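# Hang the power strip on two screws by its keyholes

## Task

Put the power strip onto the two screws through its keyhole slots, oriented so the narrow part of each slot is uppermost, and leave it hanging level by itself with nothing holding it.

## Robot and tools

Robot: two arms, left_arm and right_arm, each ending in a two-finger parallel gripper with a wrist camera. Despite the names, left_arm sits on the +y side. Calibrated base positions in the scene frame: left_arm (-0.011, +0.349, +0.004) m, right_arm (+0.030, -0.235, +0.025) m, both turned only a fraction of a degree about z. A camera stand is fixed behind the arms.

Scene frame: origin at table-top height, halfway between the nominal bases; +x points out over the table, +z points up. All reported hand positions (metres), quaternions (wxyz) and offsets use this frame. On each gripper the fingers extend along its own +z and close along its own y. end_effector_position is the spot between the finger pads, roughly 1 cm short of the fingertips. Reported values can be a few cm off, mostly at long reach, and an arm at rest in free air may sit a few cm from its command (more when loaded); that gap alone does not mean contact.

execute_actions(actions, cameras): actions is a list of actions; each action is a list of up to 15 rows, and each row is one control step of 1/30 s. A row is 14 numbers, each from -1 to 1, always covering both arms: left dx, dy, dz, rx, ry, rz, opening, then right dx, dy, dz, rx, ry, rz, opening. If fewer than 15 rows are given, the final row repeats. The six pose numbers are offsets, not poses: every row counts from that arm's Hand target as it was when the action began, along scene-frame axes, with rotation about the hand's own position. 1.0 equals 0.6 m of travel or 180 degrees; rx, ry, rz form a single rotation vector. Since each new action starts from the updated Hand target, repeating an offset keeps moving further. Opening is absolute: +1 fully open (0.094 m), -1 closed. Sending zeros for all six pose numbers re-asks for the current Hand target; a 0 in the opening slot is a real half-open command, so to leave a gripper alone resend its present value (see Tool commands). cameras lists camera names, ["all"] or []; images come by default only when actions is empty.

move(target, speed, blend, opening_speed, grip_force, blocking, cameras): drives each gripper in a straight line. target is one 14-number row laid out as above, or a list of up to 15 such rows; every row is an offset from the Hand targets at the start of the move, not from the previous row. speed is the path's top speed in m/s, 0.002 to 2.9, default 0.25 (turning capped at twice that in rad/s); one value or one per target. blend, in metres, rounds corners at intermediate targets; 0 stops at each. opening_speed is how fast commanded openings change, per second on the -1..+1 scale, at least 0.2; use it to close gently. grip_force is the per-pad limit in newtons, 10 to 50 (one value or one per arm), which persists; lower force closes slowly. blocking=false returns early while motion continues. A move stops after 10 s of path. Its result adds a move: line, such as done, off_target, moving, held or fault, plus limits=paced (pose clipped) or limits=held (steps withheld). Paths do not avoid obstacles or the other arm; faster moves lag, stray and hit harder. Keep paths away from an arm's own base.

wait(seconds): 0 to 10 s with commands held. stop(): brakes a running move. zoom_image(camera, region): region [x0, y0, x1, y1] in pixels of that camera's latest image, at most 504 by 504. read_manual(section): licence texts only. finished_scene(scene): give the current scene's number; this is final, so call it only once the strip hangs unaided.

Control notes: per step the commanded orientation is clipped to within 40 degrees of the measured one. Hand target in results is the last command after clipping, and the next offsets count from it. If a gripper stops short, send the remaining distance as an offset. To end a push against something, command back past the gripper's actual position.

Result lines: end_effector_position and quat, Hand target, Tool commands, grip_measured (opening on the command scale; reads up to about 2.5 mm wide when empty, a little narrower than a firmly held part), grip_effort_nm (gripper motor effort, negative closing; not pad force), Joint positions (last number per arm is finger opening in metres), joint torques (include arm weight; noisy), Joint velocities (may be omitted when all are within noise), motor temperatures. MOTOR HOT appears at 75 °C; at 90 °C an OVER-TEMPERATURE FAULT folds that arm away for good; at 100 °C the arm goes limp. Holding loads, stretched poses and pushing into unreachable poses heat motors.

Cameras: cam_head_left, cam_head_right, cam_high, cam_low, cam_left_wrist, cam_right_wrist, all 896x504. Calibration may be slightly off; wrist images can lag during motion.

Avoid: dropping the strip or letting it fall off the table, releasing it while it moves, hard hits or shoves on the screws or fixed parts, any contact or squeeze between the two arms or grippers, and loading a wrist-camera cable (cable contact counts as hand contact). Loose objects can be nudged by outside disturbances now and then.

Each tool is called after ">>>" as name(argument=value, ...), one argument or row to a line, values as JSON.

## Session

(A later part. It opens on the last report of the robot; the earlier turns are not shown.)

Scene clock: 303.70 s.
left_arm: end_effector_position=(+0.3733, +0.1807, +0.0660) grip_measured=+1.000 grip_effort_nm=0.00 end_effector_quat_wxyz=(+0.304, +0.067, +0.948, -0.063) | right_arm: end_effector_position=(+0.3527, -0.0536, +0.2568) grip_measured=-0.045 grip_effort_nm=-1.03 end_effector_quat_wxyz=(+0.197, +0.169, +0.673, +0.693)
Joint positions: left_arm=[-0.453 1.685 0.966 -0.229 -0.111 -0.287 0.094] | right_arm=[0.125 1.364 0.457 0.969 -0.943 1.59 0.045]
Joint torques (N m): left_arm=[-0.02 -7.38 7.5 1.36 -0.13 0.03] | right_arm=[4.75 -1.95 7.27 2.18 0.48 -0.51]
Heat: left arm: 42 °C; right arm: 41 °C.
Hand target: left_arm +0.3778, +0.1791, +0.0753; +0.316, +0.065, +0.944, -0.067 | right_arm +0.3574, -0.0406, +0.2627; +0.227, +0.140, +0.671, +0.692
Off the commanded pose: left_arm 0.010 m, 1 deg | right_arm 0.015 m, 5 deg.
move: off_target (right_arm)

>>> wait(
  seconds=0,
  cameras=["cam_head_left","cam_head_right","cam_high","cam_right_wrist"],
)

>>> zoom_image(
  camera="cam_head_left",
  region=[360, 220, 460, 350],
)

>>> zoom_image(
  camera="cam_high",
  region=[310, 110, 530, 250],
)

>>> zoom_image(
  camera="cam_head_right",
  region=[350, 220, 470, 350],
)

Scene clock: 305.00 s.
left_arm: end_effector_position=(+0.3733, +0.1807, +0.0660) grip_measured=+1.000 grip_effort_nm=0.00 end_effector_quat_wxyz=(+0.304, +0.067, +0.948, -0.063) | right_arm: end_effector_position=(+0.3527, -0.0536, +0.2568) grip_measured=-0.045 grip_effort_nm=-1.03 end_effector_quat_wxyz=(+0.197, +0.169, +0.673, +0.693)
Joint positions: left_arm=[-0.453 1.685 0.966 -0.229 -0.111 -0.287 0.094] | right_arm=[0.125 1.364 0.457 0.969 -0.943 1.59 0.045]
Joint torques (N m): left_arm=[-0.03 -7.38 7.5 1.36 -0.13 0.03] | right_arm=[4.55 -2.04 7.39 2.21 0.48 -0.52]
Heat: left arm: 42 °C; right arm: 41 °C.
Hand target: left_arm +0.3778, +0.1791, +0.0753; +0.316, +0.065, +0.944, -0.067 | right_arm +0.3574, -0.0406, +0.2627; +0.227, +0.140, +0.671, +0.692
Tool commands: left_gripper/opening=+1.0 right_gripper/opening=-0.4
Off the commanded pose: left_arm 0.010 m, 1 deg | right_arm 0.015 m, 5 deg.
camera_calibration:
cam_right_wrist: T_world_to_cam=[[0.0710994, 0.0292201, -0.997041, 0.237494], [-0.992874, 0.097906, -0.067933, 0.4091], [0.0956313, 0.994767, 0.035973, 0.100345], [0, 0, 0, 1]] pos_world=[0.379703, -0.146813, 0.260973]
Images, in order (width x height): cam_head_left 896x504, cam_head_right 896x504, cam_high 896x504, cam_right_wrist 896x504.

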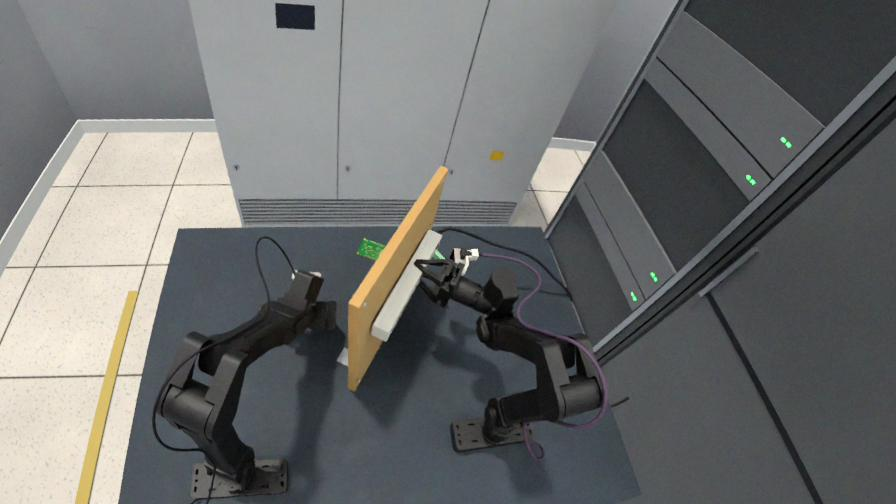

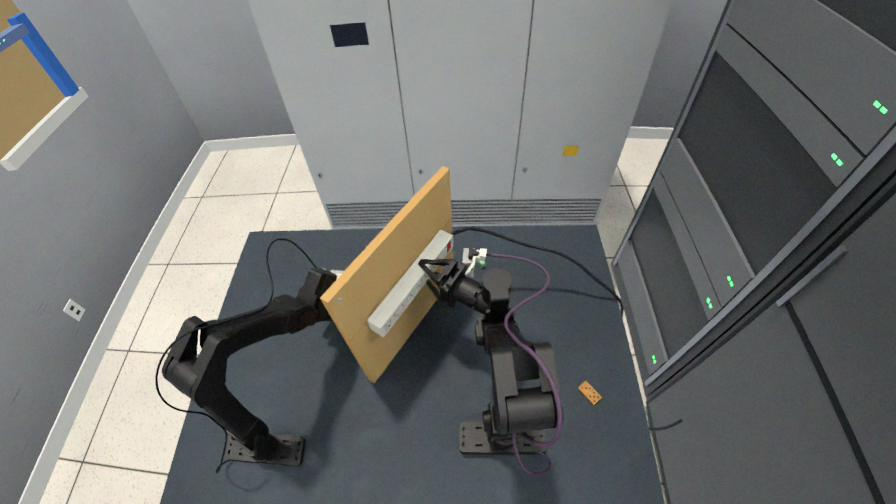

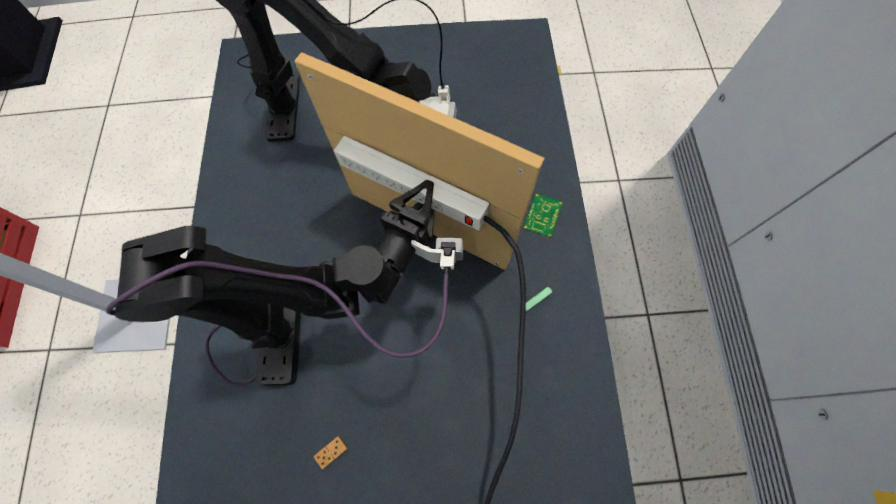

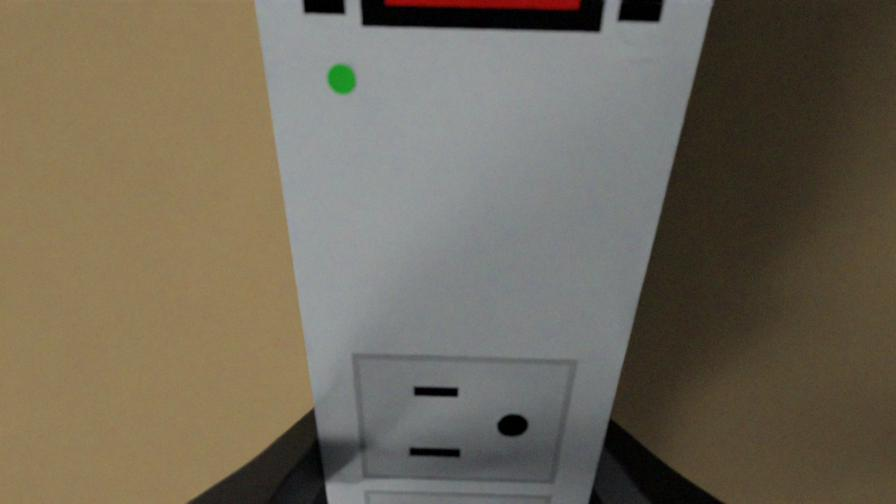

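Scaled by 3.877 from the camera's 896x504 image, which has a finer 1280x720 frame.

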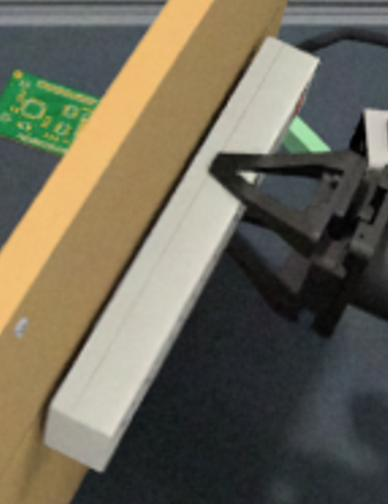

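Scaled by 2.291 from the camera's 896x504 image, which has a finer 1280x720 frame.

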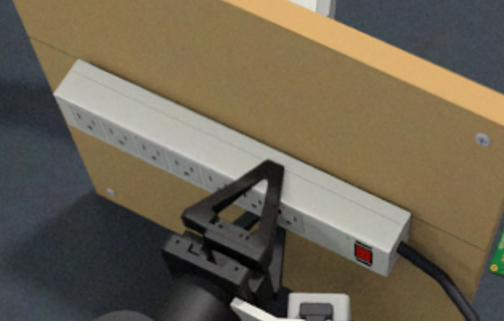

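Scaled by 3.877 from the camera's 896x504 image, which has a finer 1280x720 frame.

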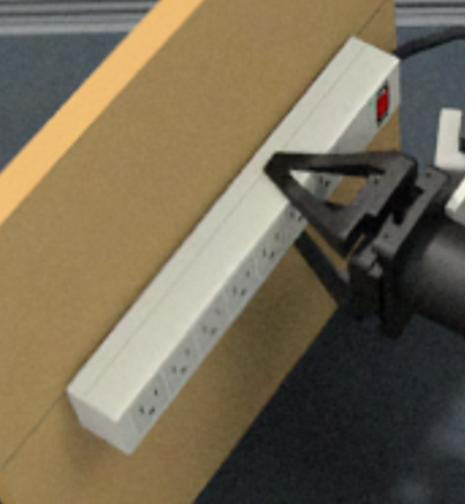

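>>> zoom_image(
  camera="cam_high",
  region=[310, 110, 390, 170],
)

>>> zoom_image(
  camera="cam_high",
  region=[460, 180, 540, 240],
)

>>> zoom_image(
  camera="cam_high",
  region=[385, 140, 465, 200],
)

Scaled by 6.300 from the camera's 896x504 image, which has a finer 1280x720 frame.

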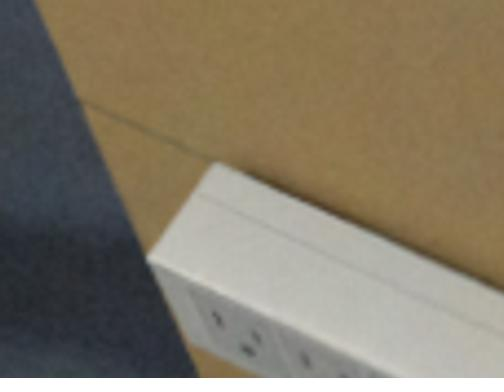

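Scaled by 6.300 from the camera's 896x504 image, which has a finer 1280x720 frame.

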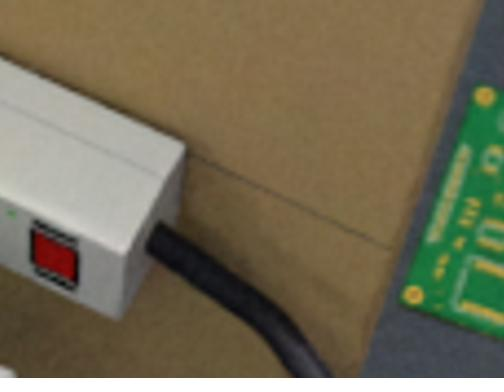

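Scaled by 6.300 from the camera's 896x504 image, which has a finer 1280x720 frame.

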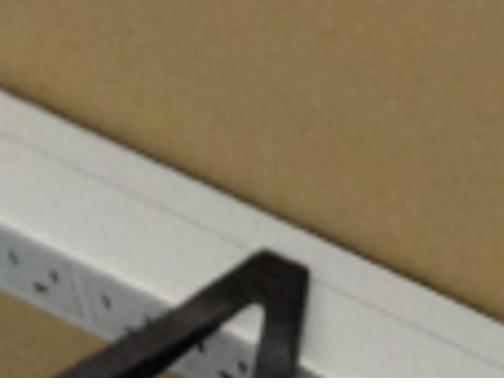

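>>> zoom_image(
  camera="cam_head_left",
  region=[340, 300, 420, 380],
)

>>> zoom_image(
  camera="cam_head_left",
  region=[390, 210, 460, 280],
)

>>> zoom_image(
  camera="cam_head_right",
  region=[340, 300, 420, 380],
)

>>> zoom_image(
  camera="cam_head_right",
  region=[400, 200, 480, 280],
)

Scaled by 6.300 from the camera's 896x504 image, which has a finer 1280x720 frame.

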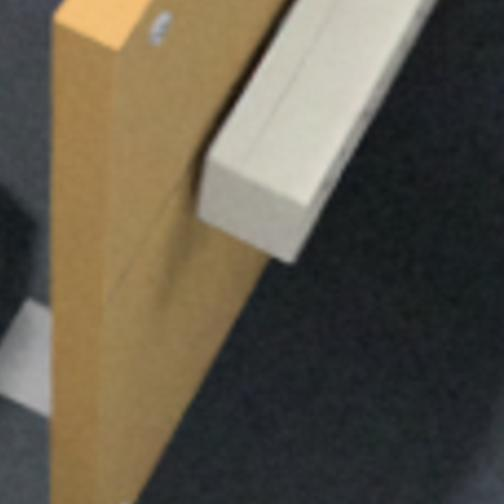

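Scaled by 7.200 from the camera's 896x504 image, which has a finer 1280x720 frame.

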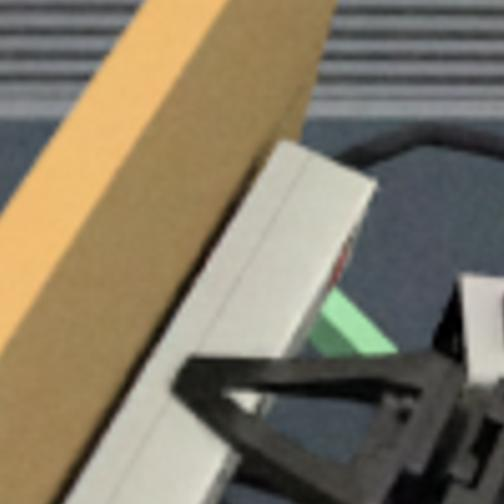

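Scaled by 6.300 from the camera's 896x504 image, which has a finer 1280x720 frame.

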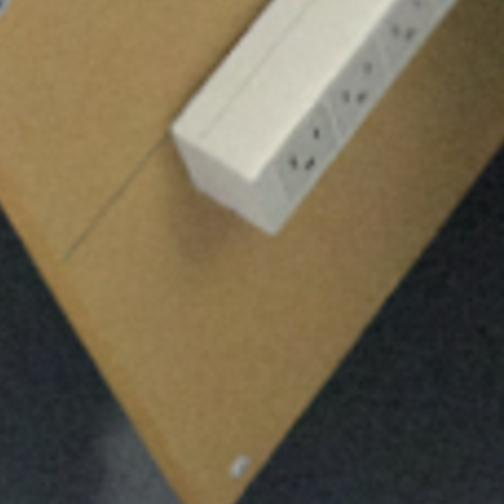

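Scaled by 6.300 from the camera's 896x504 image, which has a finer 1280x720 frame.

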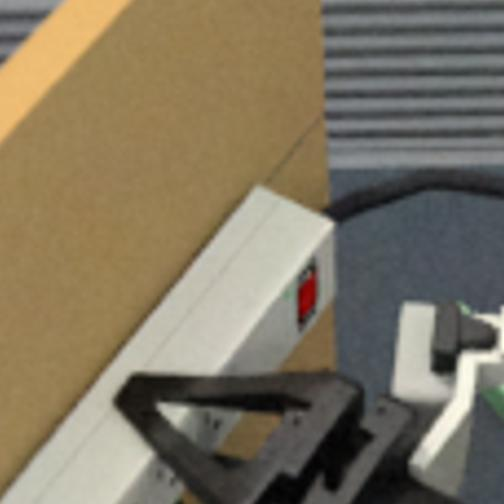

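>>> zoom_image(
  camera="cam_head_left",
  region=[352, 310, 392, 350],
)

>>> zoom_image(
  camera="cam_head_right",
  region=[345, 305, 385, 345],
)

>>> zoom_image(
  camera="cam_head_left",
  region=[410, 210, 450, 250],
)

>>> zoom_image(
  camera="cam_head_right",
  region=[425, 205, 465, 245],
)

Scaled by 12.600 from the camera's 896x504 image, which has a finer 1280x720 frame.

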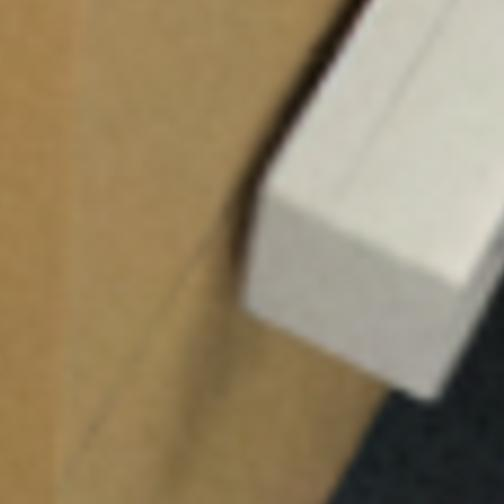

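Scaled by 12.600 from the camera's 896x504 image, which has a finer 1280x720 frame.

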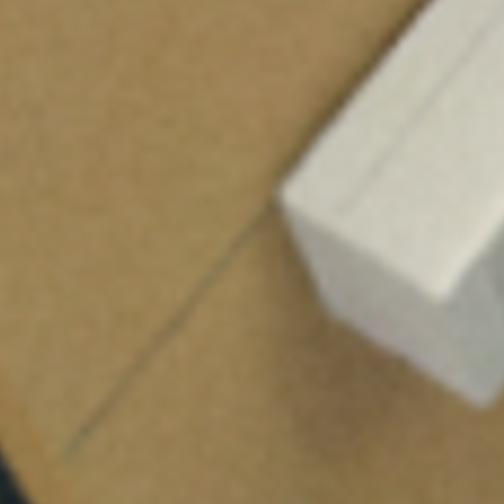

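Scaled by 12.600 from the camera's 896x504 image, which has a finer 1280x720 frame.

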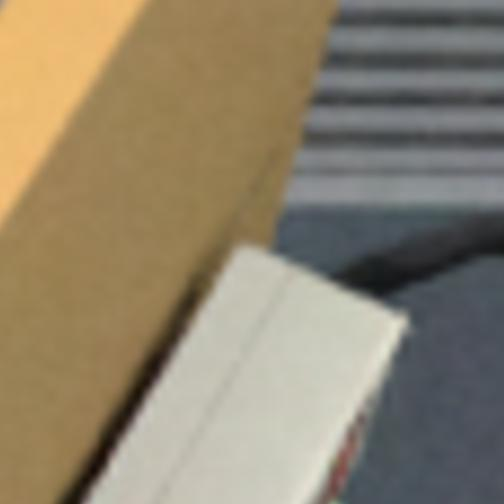

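Scaled by 12.600 from the camera's 896x504 image, which has a finer 1280x720 frame.

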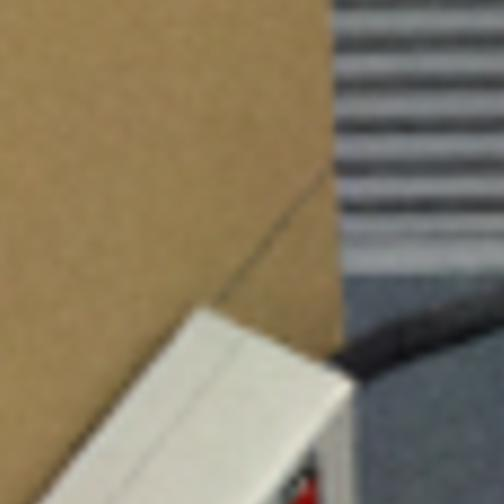

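>>> move(
  target=[0,0,0,0,0,0,1, 0,0,0.0167,-0.0042,0.0094,0,-0.4],
  speed=0.03,
)

Scene clock: 326.67 s.
left_arm: end_effector_position=(+0.3733, +0.1807, +0.0660) grip_measured=+1.000 grip_effort_nm=0.01 end_effector_quat_wxyz=(+0.304, +0.067, +0.948, -0.063) | right_arm: end_effector_position=(+0.3525, -0.0537, +0.2568) grip_measured=-0.045 grip_effort_nm=-1.03 end_effector_quat_wxyz=(+0.196, +0.175, +0.678, +0.686)
Joint positions: left_arm=[-0.453 1.685 0.966 -0.229 -0.111 -0.287 0.094] | right_arm=[0.128 1.336 0.465 0.901 -0.931 1.569 0.045]
Joint torques (N m): left_arm=[-0.02 -7.36 7.5 1.36 -0.13 0.04] | right_arm=[4.14 -4.4 9.96 1.62 0.36 -0.32]
Heat: left arm: 42 °C; right arm: 41 °C.
Hand target: left_arm +0.3778, +0.1791, +0.0753; +0.316, +0.065, +0.944, -0.067 | right_arm +0.3574, -0.0407, +0.2727; +0.218, +0.149, +0.679, +0.685
Off the commanded pose: left_arm 0.010 m, 1 deg | right_arm 0.021 m, 4 deg.
move: off_target (right_arm)

>>> move(
  target=[0,0,0,0,0,0,1, 0,0,0.0133,0.0015,0.0075,0,-0.4],
  speed=0.03,
)

Scene clock: 328.10 s.
left_arm: end_effector_position=(+0.3733, +0.1807, +0.0660) grip_measured=+1.000 grip_effort_nm=0.00 end_effector_quat_wxyz=(+0.304, +0.067, +0.948, -0.063) | right_arm: end_effector_position=(+0.3526, -0.0537, +0.2574) grip_measured=-0.045 grip_effort_nm=-1.03 end_effector_quat_wxyz=(+0.192, +0.180, +0.686, +0.678)
Joint positions: left_arm=[-0.453 1.685 0.966 -0.229 -0.111 -0.287 0.094] | right_arm=[0.129 1.307 0.485 0.81 -0.928 1.542 0.045]
Joint torques (N m): left_arm=[-0.02 -7.36 7.5 1.36 -0.13 0.04] | right_arm=[4.08 -5 10.73 1.76 0.32 0.01]
Heat: left arm: 42 °C; right arm: 41 °C.
Hand target: left_arm +0.3778, +0.1791, +0.0753; +0.316, +0.065, +0.944, -0.067 | right_arm +0.3575, -0.0406, +0.2805; +0.209, +0.158, +0.680, +0.685
Off the commanded pose: left_arm 0.010 m, 1 deg | right_arm 0.027 m, 3 deg.
move: off_target (right_arm)

>>> move(
  target=[
    [0,0,0,0,0,0,1, -0.0147,-0.024,0,0,0,0,-0.4],
    [0,0,0,0,0,0,1, -0.0147,-0.024,0.0667,0,0,0,-0.4],
  ],
  speed=0.06,
  blend=[0.003,0],
  cameras=["cam_right_wrist"],
)

Scene clock: 339.60 s.
left_arm: end_effector_position=(+0.3733, +0.1807, +0.0660) grip_measured=+1.000 grip_effort_nm=0.00 end_effector_quat_wxyz=(+0.304, +0.067, +0.948, -0.063) | right_arm: end_effector_position=(+0.3499, -0.0559, +0.2815) grip_measured=-0.045 grip_effort_nm=-1.03 end_effector_quat_wxyz=(+0.168, +0.209, +0.694, +0.669)
Joint positions: left_arm=[-0.453 1.685 0.966 -0.229 -0.111 -0.287 0.094] | right_arm=[0.123 1.2 0.581 0.537 -0.928 1.551 0.045]
Joint torques (N m): left_arm=[-0.03 -7.36 7.5 1.36 -0.13 0.04] | right_arm=[-0.18 -6.74 10.67 2.23 -0.22 -0.11]
Heat: left arm: 43 °C; right arm: 42 °C.
Hand target: left_arm +0.3778, +0.1791, +0.0753; +0.316, +0.065, +0.944, -0.067 | right_arm +0.3487, -0.0551, +0.3206; +0.210, +0.158, +0.679, +0.685
Off the commanded pose: left_arm 0.010 m, 1 deg | right_arm 0.039 m, 8 deg.
move: off_target (right_arm)
camera_calibration:
cam_right_wrist: T_world_to_cam=[[-0.0389082, -0.00586223, -0.999226, 0.299519], [-0.992813, 0.113489, 0.0379926, 0.379231], [0.113179, 0.993522, -0.0102357, 0.108899], [0, 0, 0, 1]] pos_world=[0.375834, -0.149477, 0.285993]
Images, in order (width x height): cam_right_wrist 896x504.

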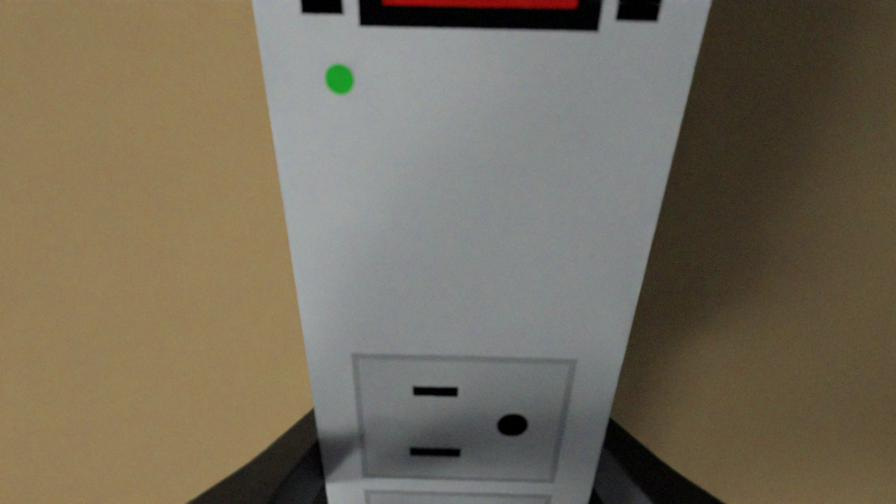

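>>> move(
  target=[0,0,0,0,0,0,1, -0.0027,-0.0062,0.0192,0.0042,-0.0245,0.0036,-0.4],
  speed=0.05,
)

Scene clock: 342.23 s.
left_arm: end_effector_position=(+0.3733, +0.1807, +0.0660) grip_measured=+1.000 grip_effort_nm=0.00 end_effector_quat_wxyz=(+0.304, +0.067, +0.948, -0.063) | right_arm: end_effector_position=(+0.3515, -0.0619, +0.2939) grip_measured=-0.045 grip_effort_nm=-1.03 end_effector_quat_wxyz=(+0.190, +0.193, +0.684, +0.677)
Joint positions: left_arm=[-0.453 1.685 0.966 -0.229 -0.111 -0.287 0.094] | right_arm=[0.101 1.194 0.581 0.596 -0.941 1.559 0.045]
Joint torques (N m): left_arm=[-0.03 -7.36 7.5 1.36 -0.13 0.04] | right_arm=[0.09 -5.42 10.02 2.63 -0.34 -0.11]
Heat: left arm: 43 °C; right arm: 43 °C.
Hand target: left_arm +0.3778, +0.1791, +0.0753; +0.316, +0.065, +0.944, -0.067 | right_arm +0.3470, -0.0587, +0.3321; +0.231, +0.129, +0.667, +0.696
Off the commanded pose: left_arm 0.010 m, 1 deg | right_arm 0.039 m, 9 deg.
move: off_target (right_arm)

>>> move(
  target=[0,0,0,0,0,0,1, 0.0085,0.026,0.0033,0.0005,-0.0055,0.0062,-0.4],
  speed=0.04,
)

Scene clock: 343.77 s.
left_arm: end_effector_position=(+0.3733, +0.1807, +0.0660) grip_measured=+1.000 grip_effort_nm=0.00 end_effector_quat_wxyz=(+0.304, +0.067, +0.948, -0.063) | right_arm: end_effector_position=(+0.3524, -0.0525, +0.2904) grip_measured=-0.045 grip_effort_nm=-1.03 end_effector_quat_wxyz=(+0.183, +0.191, +0.686, +0.678)
Joint positions: left_arm=[-0.453 1.685 0.966 -0.229 -0.111 -0.287 0.094] | right_arm=[0.135 1.218 0.584 0.612 -0.92 1.561 0.045]
Joint torques (N m): left_arm=[-0.03 -7.38 7.5 1.36 -0.13 0.04] | right_arm=[1.72 -4.18 11.63 2.81 -0.26 -0.18]
Heat: left arm: 43 °C; right arm: 43 °C.
Hand target: left_arm +0.3778, +0.1791, +0.0753; +0.316, +0.065, +0.944, -0.067 | right_arm +0.3522, -0.0432, +0.3341; +0.230, +0.117, +0.666, +0.700
Off the commanded pose: left_arm 0.010 m, 1 deg | right_arm 0.045 m, 11 deg.
move: off_target (right_arm)

>>> move(
  target=[0,0,0,0,0,0,1, 0.0079,0.0128,0.003,0.0007,-0.0076,0.0023,-0.4],
  speed=0.03,
)

Scene clock: 352.07 s.
left_arm: end_effector_position=(+0.3733, +0.1807, +0.0660) grip_measured=+1.000 grip_effort_nm=0.00 end_effector_quat_wxyz=(+0.304, +0.067, +0.948, -0.063) | right_arm: end_effector_position=(+0.3540, -0.0489, +0.2908) grip_measured=-0.045 grip_effort_nm=-1.03 end_effector_quat_wxyz=(+0.181, +0.186, +0.685, +0.681)
Joint positions: left_arm=[-0.453 1.685 0.966 -0.229 -0.111 -0.287 0.094] | right_arm=[0.145 1.237 0.589 0.635 -0.921 1.566 0.045]
Joint torques (N m): left_arm=[-0.03 -7.36 7.51 1.36 -0.13 0.03] | right_arm=[2.95 -3.45 12.22 2.93 -0.09 -0.28]
Heat: left arm: 43 °C; right arm: 43 °C.
Hand target: left_arm +0.3778, +0.1791, +0.0753; +0.316, +0.065, +0.944, -0.067 | right_arm +0.3569, -0.0355, +0.3359; +0.235, +0.106, +0.663, +0.703
Off the commanded pose: left_arm 0.010 m, 1 deg | right_arm 0.047 m, 12 deg.
move: off_target (right_arm)

>>> move(
  target=[0,0,0,0,0,0,1, 0.0061,0.0099,0,0.0005,-0.0055,0,-0.4],
  speed=0.03,
  cameras=["cam_head_left","cam_high","cam_right_wrist","cam_head_right"],
)

Scene clock: 353.53 s.
left_arm: end_effector_position=(+0.3733, +0.1807, +0.0660) grip_measured=+1.000 grip_effort_nm=0.00 end_effector_quat_wxyz=(+0.304, +0.067, +0.948, -0.063) | right_arm: end_effector_position=(+0.3542, -0.0486, +0.2909) grip_measured=-0.045 grip_effort_nm=-1.03 end_effector_quat_wxyz=(+0.180, +0.183, +0.684, +0.682)
Joint positions: left_arm=[-0.453 1.685 0.966 -0.229 -0.111 -0.287 0.094] | right_arm=[0.143 1.244 0.589 0.649 -0.928 1.569 0.045]
Joint torques (N m): left_arm=[-0.03 -7.38 7.51 1.36 -0.13 0.04] | right_arm=[4.79 -2.56 12.55 3.04 0.19 -0.37]
Heat: left arm: 43 °C; right arm: 43 °C.
Hand target: left_arm +0.3778, +0.1791, +0.0753; +0.316, +0.065, +0.944, -0.067 | right_arm +0.3606, -0.0296, +0.3360; +0.241, +0.100, +0.660, +0.705
Off the commanded pose: left_arm 0.010 m, 1 deg | right_arm 0.049 m, 12 deg.
move: off_target (right_arm)
camera_calibration:
cam_right_wrist: T_world_to_cam=[[0.0213266, 0.0116707, -0.999704, 0.288704], [-0.995361, 0.0940809, -0.0201357, 0.399145], [0.0938181, 0.995496, 0.013623, 0.101205], [0, 0, 0, 1]] pos_world=[0.381642, -0.14167, 0.295277]
Images, in order (width x height): cam_head_left 896x504, cam_head_right 896x504, cam_high 896x504, cam_right_wrist 896x504.

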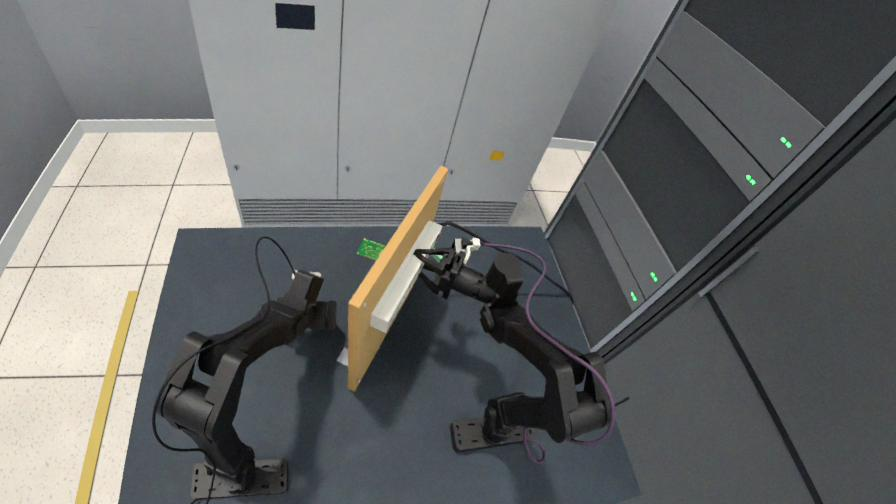

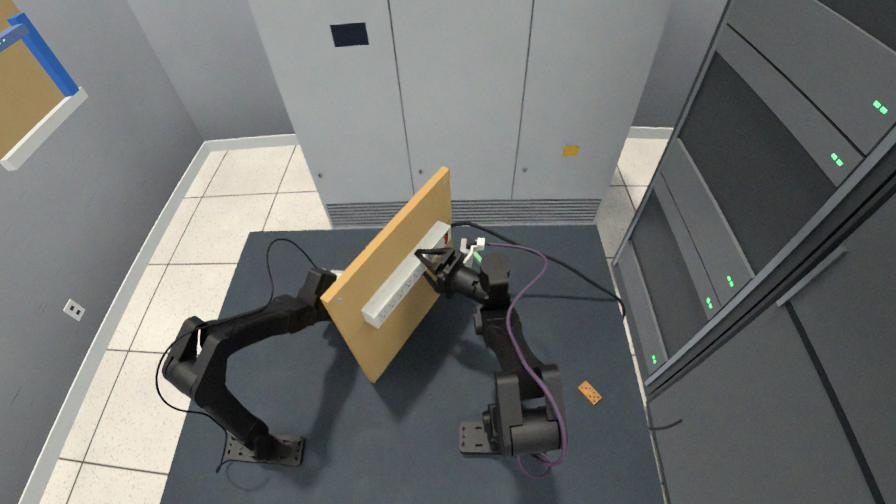

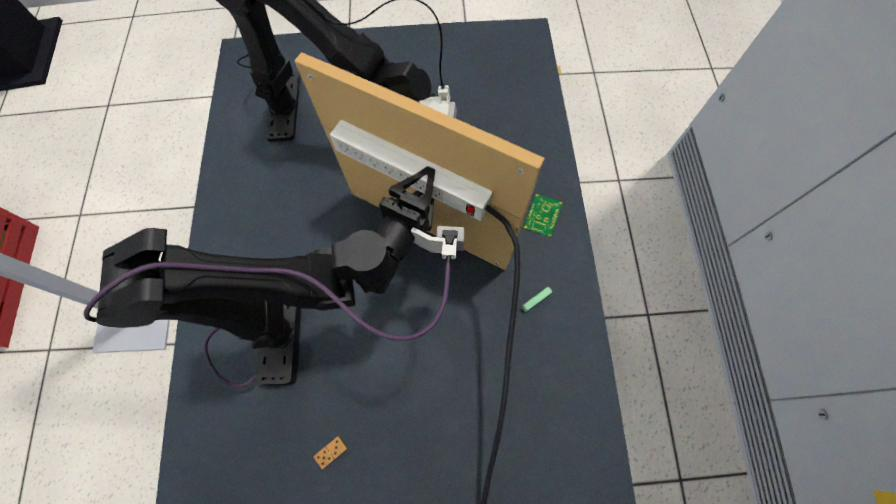

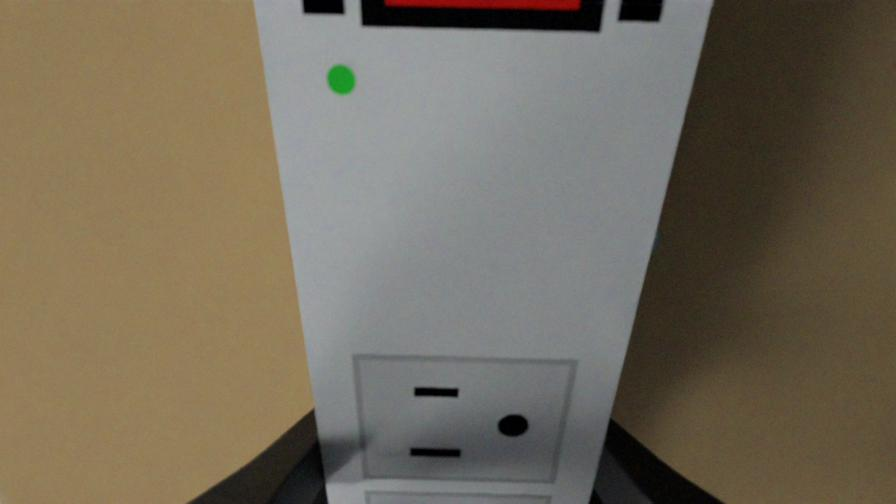

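>>> zoom_image(
  camera="cam_right_wrist",
  region=[610, 200, 700, 290],
)

>>> zoom_image(
  camera="cam_head_left",
  region=[360, 210, 460, 340],
)

>>> zoom_image(
  camera="cam_head_right",
  region=[340, 200, 480, 340],
)

Scaled by 5.600 from the camera's 896x504 image, which has a finer 1280x720 frame.

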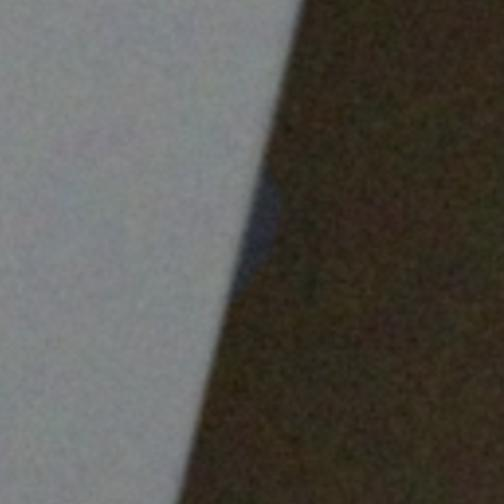

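Scaled by 3.877 from the camera's 896x504 image, which has a finer 1280x720 frame.

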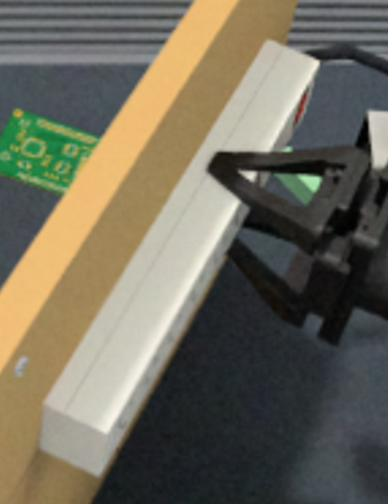

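Scaled by 3.600 from the camera's 896x504 image, which has a finer 1280x720 frame.

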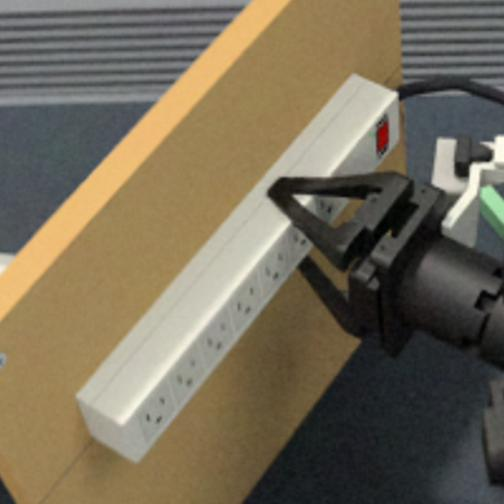

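>>> move(
  target=[0,0,0,0,0,0,1, -0.0052,-0.0085,0.02,0,0,0,-0.4],
  speed=0.04,
  cameras=["cam_right_wrist"],
)

Scene clock: 357.13 s.
left_arm: end_effector_position=(+0.3733, +0.1807, +0.0660) grip_measured=+1.000 grip_effort_nm=0.00 end_effector_quat_wxyz=(+0.304, +0.067, +0.948, -0.063) | right_arm: end_effector_position=(+0.3540, -0.0488, +0.2909) grip_measured=-0.045 grip_effort_nm=-1.03 end_effector_quat_wxyz=(+0.179, +0.183, +0.684, +0.683)
Joint positions: left_arm=[-0.453 1.685 0.966 -0.229 -0.111 -0.287 0.094] | right_arm=[0.142 1.244 0.589 0.649 -0.93 1.571 0.045]
Joint torques (N m): left_arm=[-0.03 -7.36 7.5 1.36 -0.13 0.03] | right_arm=[3.18 -5.16 14.27 2.65 -0.01 -0.3]
Heat: left arm: 43 °C; right arm: 43 °C.
Hand target: left_arm +0.3778, +0.1791, +0.0753; +0.316, +0.065, +0.944, -0.067 | right_arm +0.3574, -0.0346, +0.3480; +0.240, +0.100, +0.660, +0.705
Off the commanded pose: left_arm 0.010 m, 1 deg | right_arm 0.059 m, 12 deg.
move: off_target (right_arm)
camera_calibration:
cam_right_wrist: T_world_to_cam=[[0.0203548, 0.0121862, -0.999719, 0.289159], [-0.995484, 0.0929832, -0.0191352, 0.398663], [0.0927239, 0.995593, 0.0140238, 0.10173], [0, 0, 0, 1]] pos_world=[0.381544, -0.141874, 0.295279]
Images, in order (width x height): cam_right_wrist 896x504.

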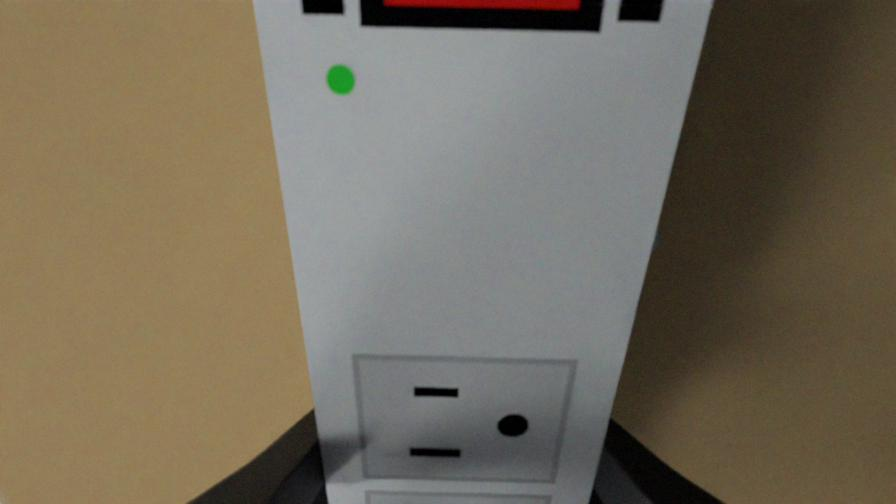

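>>> move(
  target=[0,0,0,0,0,0,1, -0.0052,-0.0085,0.0167,0,0,0,-0.4],
  speed=0.04,
  cameras=["cam_right_wrist"],
)

Scene clock: 358.67 s.
left_arm: end_effector_position=(+0.3733, +0.1807, +0.0660) grip_measured=+1.000 grip_effort_nm=0.00 end_effector_quat_wxyz=(+0.304, +0.067, +0.948, -0.063) | right_arm: end_effector_position=(+0.3536, -0.0493, +0.2915) grip_measured=-0.045 grip_effort_nm=-1.03 end_effector_quat_wxyz=(+0.175, +0.185, +0.691, +0.677)
Joint positions: left_arm=[-0.453 1.685 0.966 -0.229 -0.111 -0.287 0.094] | right_arm=[0.139 1.232 0.608 0.586 -0.936 1.549 0.045]
Joint torques (N m): left_arm=[-0.02 -7.36 7.5 1.36 -0.13 0.03] | right_arm=[1.96 -6.89 14.11 2.85 -0.09 -0.07]
Heat: left arm: 43 °C; right arm: 43 °C.
Hand target: left_arm +0.3778, +0.1791, +0.0753; +0.316, +0.065, +0.944, -0.067 | right_arm +0.3543, -0.0397, +0.3579; +0.240, +0.100, +0.660, +0.705
Off the commanded pose: left_arm 0.010 m, 1 deg | right_arm 0.067 m, 13 deg.
move: off_target (right_arm)
camera_calibration:
cam_right_wrist: T_world_to_cam=[[0.00748035, -0.00194599, -0.99997, 0.293658], [-0.995923, 0.0898856, -0.00762499, 0.394963], [0.0898978, 0.99595, -0.00126568, 0.107646], [0, 0, 0, 1]] pos_world=[0.381479, -0.14214, 0.296797]
Images, in order (width x height): cam_right_wrist 896x504.

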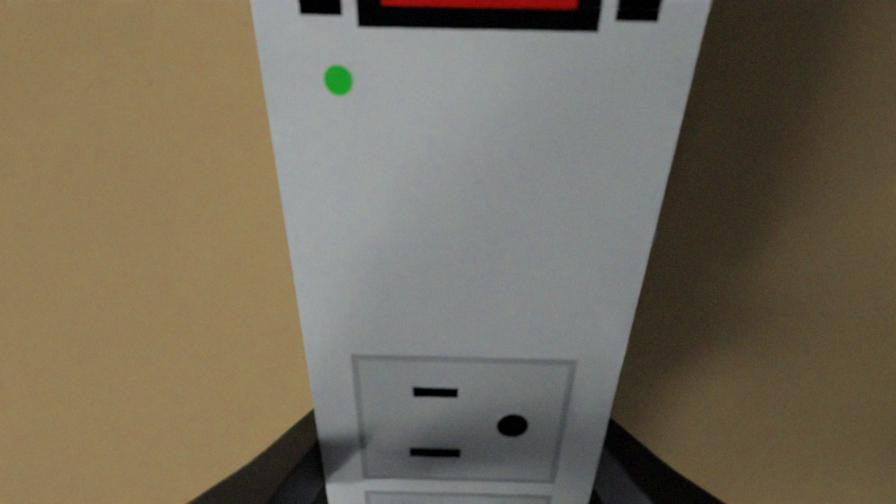

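>>> move(
  target=[0,0,0,0,0,0,1, -0.0105,-0.017,0,0,0,0,-0.4],
  speed=0.04,
  cameras=["cam_right_wrist"],
)

Scene clock: 360.30 s.
left_arm: end_effector_position=(+0.3733, +0.1807, +0.0660) grip_measured=+1.000 grip_effort_nm=0.00 end_effector_quat_wxyz=(+0.304, +0.067, +0.948, -0.063) | right_arm: end_effector_position=(+0.3565, -0.0551, +0.3063) grip_measured=-0.045 grip_effort_nm=-1.03 end_effector_quat_wxyz=(+0.191, +0.184, +0.683, +0.681)
Joint positions: left_arm=[-0.453 1.685 0.966 -0.229 -0.111 -0.287 0.094] | right_arm=[0.122 1.213 0.631 0.583 -0.933 1.561 0.045]
Joint torques (N m): left_arm=[-0.03 -7.36 7.5 1.36 -0.13 0.04] | right_arm=[0.44 -6.97 11.36 2.75 -0.44 -0.13]
Heat: left arm: 43 °C; right arm: 43 °C.
Hand target: left_arm +0.3778, +0.1791, +0.0753; +0.316, +0.065, +0.944, -0.067 | right_arm +0.3480, -0.0500, +0.3579; +0.240, +0.100, +0.660, +0.704
Off the commanded pose: left_arm 0.010 m, 1 deg | right_arm 0.053 m, 12 deg.
move: off_target (right_arm)
camera_calibration:
cam_right_wrist: T_world_to_cam=[[0.035191, 0.00768117, -0.999351, 0.298828], [-0.993315, 0.110275, -0.0341309, 0.406775], [0.109942, 0.993871, 0.0115105, 0.102096], [0, 0, 0, 1]] pos_world=[0.382315, -0.148623, 0.311343]
Images, in order (width x height): cam_right_wrist 896x504.

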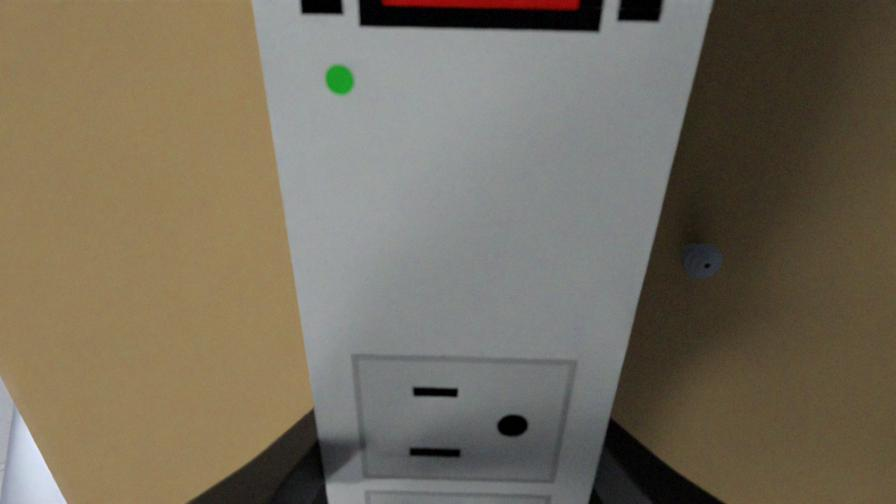

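>>> zoom_image(
  camera="cam_right_wrist",
  region=[660, 220, 740, 300],
)

>>> zoom_image(
  camera="cam_right_wrist",
  region=[570, 200, 720, 350],
)

>>> zoom_image(
  camera="cam_right_wrist",
  region=[240, 0, 360, 120],
)

>>> zoom_image(
  camera="cam_right_wrist",
  region=[600, 0, 720, 120],
)

>>> zoom_image(
  camera="cam_right_wrist",
  region=[290, 330, 460, 500],
)

>>> zoom_image(
  camera="cam_right_wrist",
  region=[450, 330, 620, 500],
)

Scaled by 6.300 from the camera's 896x504 image, which has a finer 1280x720 frame.

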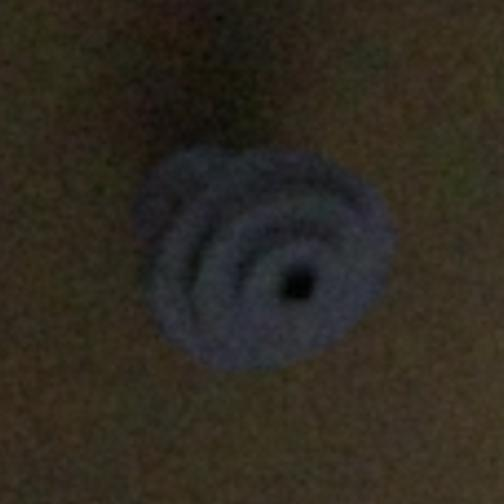

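Scaled by 3.360 from the camera's 896x504 image, which has a finer 1280x720 frame.

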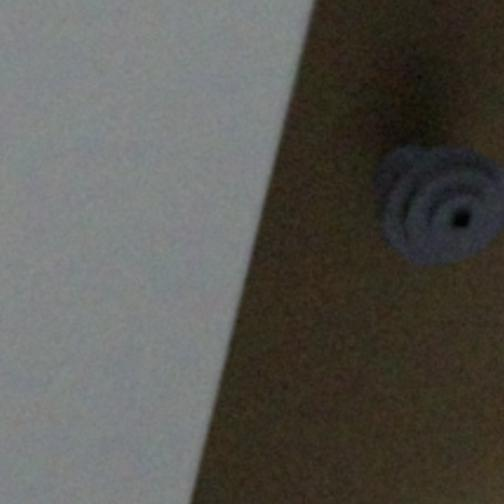

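Scaled by 4.200 from the camera's 896x504 image, which has a finer 1280x720 frame.

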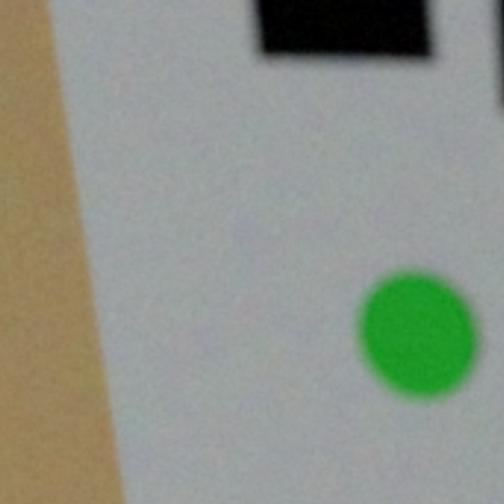

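Scaled by 4.200 from the camera's 896x504 image, which has a finer 1280x720 frame.

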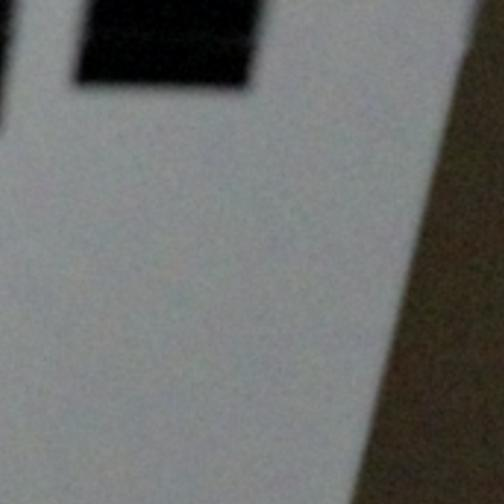

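Scaled by 2.965 from the camera's 896x504 image, which has a finer 1280x720 frame.

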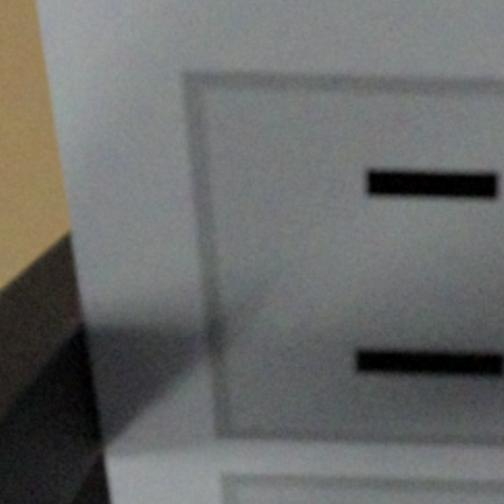

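Scaled by 2.965 from the camera's 896x504 image, which has a finer 1280x720 frame.

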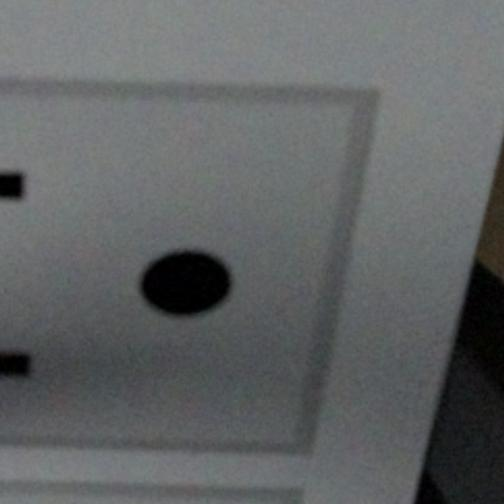

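>>> move(
  target=[
    [0,0,0,0,0,0,1, -0.014,-0.0088,0,0,0,0,-0.4],
    [0,0,0,0,0,0,1, -0.014,-0.0088,-0.0833,-0.0052,0.036,-0.0088,-0.4],
  ],
  speed=0.05,
  blend=[0.003,0],
  cameras=["cam_right_wrist"],
)

Scene clock: 376.30 s.
left_arm: end_effector_position=(+0.3733, +0.1807, +0.0660) grip_measured=+1.000 grip_effort_nm=0.01 end_effector_quat_wxyz=(+0.304, +0.067, +0.948, -0.063) | right_arm: end_effector_position=(+0.3463, -0.0594, +0.2867) grip_measured=-0.045 grip_effort_nm=-1.03 end_effector_quat_wxyz=(+0.181, +0.196, +0.687, +0.675)
Joint positions: left_arm=[-0.453 1.685 0.966 -0.229 -0.111 -0.287 0.094] | right_arm=[0.11 1.184 0.559 0.587 -0.941 1.556 0.045]
Joint torques (N m): left_arm=[-0.02 -7.36 7.49 1.36 -0.13 0.03] | right_arm=[0.88 -5.46 6.86 2.58 -0.16 -0.15]
Motor temperatures (°C): left_arm=[26 32 43 38 27 27 27] | right_arm=[29 29 45 44 26 25 26]
Heat: left arm: 43 °C; right arm: 45 °C.
Hand target: left_arm +0.3778, +0.1791, +0.0753; +0.316, +0.065, +0.944, -0.067 | right_arm +0.3396, -0.0553, +0.3079; +0.213, +0.147, +0.677, +0.689
Off the commanded pose: left_arm 0.010 m, 1 deg | right_arm 0.023 m, 7 deg.
move: off_target (right_arm)
camera_calibration:
cam_right_wrist: T_world_to_cam=[[0.00151738, 0.00157561, -0.999998, 0.291189], [-0.99344, 0.114347, -0.00132726, 0.387357], [0.114345, 0.99344, 0.00173878, 0.108959], [0, 0, 0, 1]] pos_world=[0.371915, -0.152996, 0.291513]
Images, in order (width x height): cam_right_wrist 896x504.

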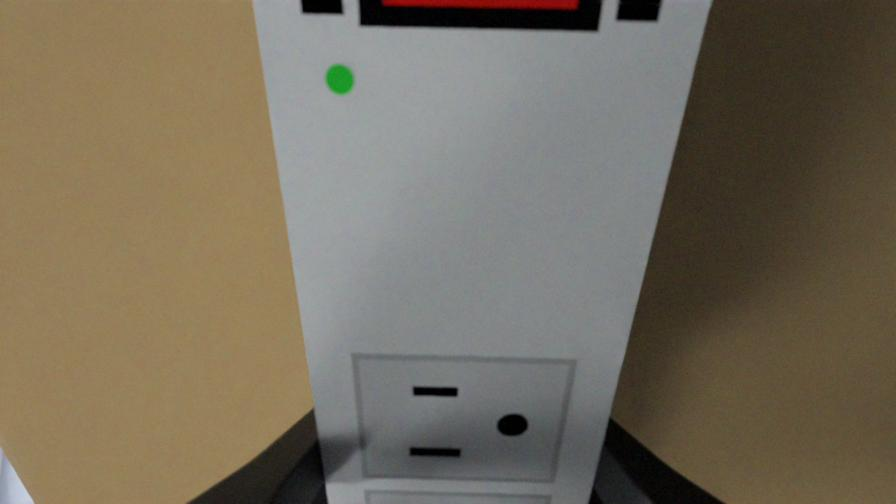

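>>> move(
  target=[0,0,0,0,0,0,1, 0.0028,-0.0017,-0.0278,0.0016,-0.0103,0.0039,-0.4],
  speed=0.05,
)

Scene clock: 378.37 s.
left_arm: end_effector_position=(+0.3733, +0.1807, +0.0660) grip_measured=+1.000 grip_effort_nm=0.00 end_effector_quat_wxyz=(+0.304, +0.067, +0.948, -0.063) | right_arm: end_effector_position=(+0.3453, -0.0580, +0.2767) grip_measured=-0.045 grip_effort_nm=-1.03 end_effector_quat_wxyz=(+0.197, +0.171, +0.682, +0.683)
Joint positions: left_arm=[-0.453 1.685 0.966 -0.229 -0.111 -0.287 0.094] | right_arm=[0.11 1.235 0.503 0.75 -0.954 1.55 0.045]
Joint torques (N m): left_arm=[-0.03 -7.38 7.51 1.36 -0.13 0.04] | right_arm=[-0.21 -3.96 6.24 2.55 -0.27 -0.08]
Heat: left arm: 43 °C; right arm: 45 °C.
Hand target: left_arm +0.3778, +0.1791, +0.0753; +0.316, +0.065, +0.944, -0.067 | right_arm +0.3413, -0.0563, +0.2913; +0.220, +0.132, +0.673, +0.694
Off the commanded pose: left_arm 0.010 m, 1 deg | right_arm 0.015 m, 5 deg.
move: off_target (right_arm)

>>> move(
  target=[0,0,0,0,0,0,1, 0.0052,-0.0032,-0.0112,0.0009,0.0088,0,-0.4],
  speed=0.05,
)

Scene clock: 380.47 s.
left_arm: end_effector_position=(+0.3733, +0.1807, +0.0660) grip_measured=+1.000 grip_effort_nm=0.00 end_effector_quat_wxyz=(+0.304, +0.067, +0.948, -0.063) | right_arm: end_effector_position=(+0.3480, -0.0591, +0.2712) grip_measured=-0.045 grip_effort_nm=-1.03 end_effector_quat_wxyz=(+0.188, +0.178, +0.683, +0.683)
Joint positions: left_arm=[-0.453 1.685 0.966 -0.229 -0.111 -0.287 0.094] | right_arm=[0.103 1.258 0.503 0.759 -0.965 1.56 0.045]
Joint torques (N m): left_arm=[-0.03 -7.36 7.49 1.36 -0.13 0.04] | right_arm=[-0.42 -4.01 6.2 2.5 -0.25 -0.11]
Heat: left arm: 43 °C; right arm: 44 °C.
Hand target: left_arm +0.3778, +0.1791, +0.0753; +0.316, +0.065, +0.944, -0.067 | right_arm +0.3444, -0.0581, +0.2846; +0.210, +0.142, +0.675, +0.693
Off the commanded pose: left_arm 0.010 m, 1 deg | right_arm 0.014 m, 5 deg.
move: off_target (right_arm)

>>> move(
  target=[0,0,0,0,0,0,1, 0.0062,0.0078,0,0.0007,0.0012,0,-0.4],
  speed=0.03,
)

Scene clock: 382.13 s.
left_arm: end_effector_position=(+0.3733, +0.1807, +0.0660) grip_measured=+1.000 grip_effort_nm=0.00 end_effector_quat_wxyz=(+0.304, +0.067, +0.948, -0.063) | right_arm: end_effector_position=(+0.3495, -0.0573, +0.2666) grip_measured=-0.045 grip_effort_nm=-1.03 end_effector_quat_wxyz=(+0.181, +0.182, +0.685, +0.682)
Joint positions: left_arm=[-0.453 1.685 0.966 -0.229 -0.111 -0.287 0.094] | right_arm=[0.108 1.276 0.503 0.766 -0.963 1.565 0.045]
Joint torques (N m): left_arm=[-0.02 -7.35 7.49 1.36 -0.14 0.04] | right_arm=[0.99 -4.14 7.12 2.53 -0.1 -0.02]
Heat: left arm: 43 °C; right arm: 44 °C.
Hand target: left_arm +0.3778, +0.1791, +0.0753; +0.316, +0.065, +0.944, -0.067 | right_arm +0.3481, -0.0535, +0.2846; +0.209, +0.144, +0.674, +0.694
Off the commanded pose: left_arm 0.010 m, 1 deg | right_arm 0.018 m, 6 deg.
move: off_target (right_arm)


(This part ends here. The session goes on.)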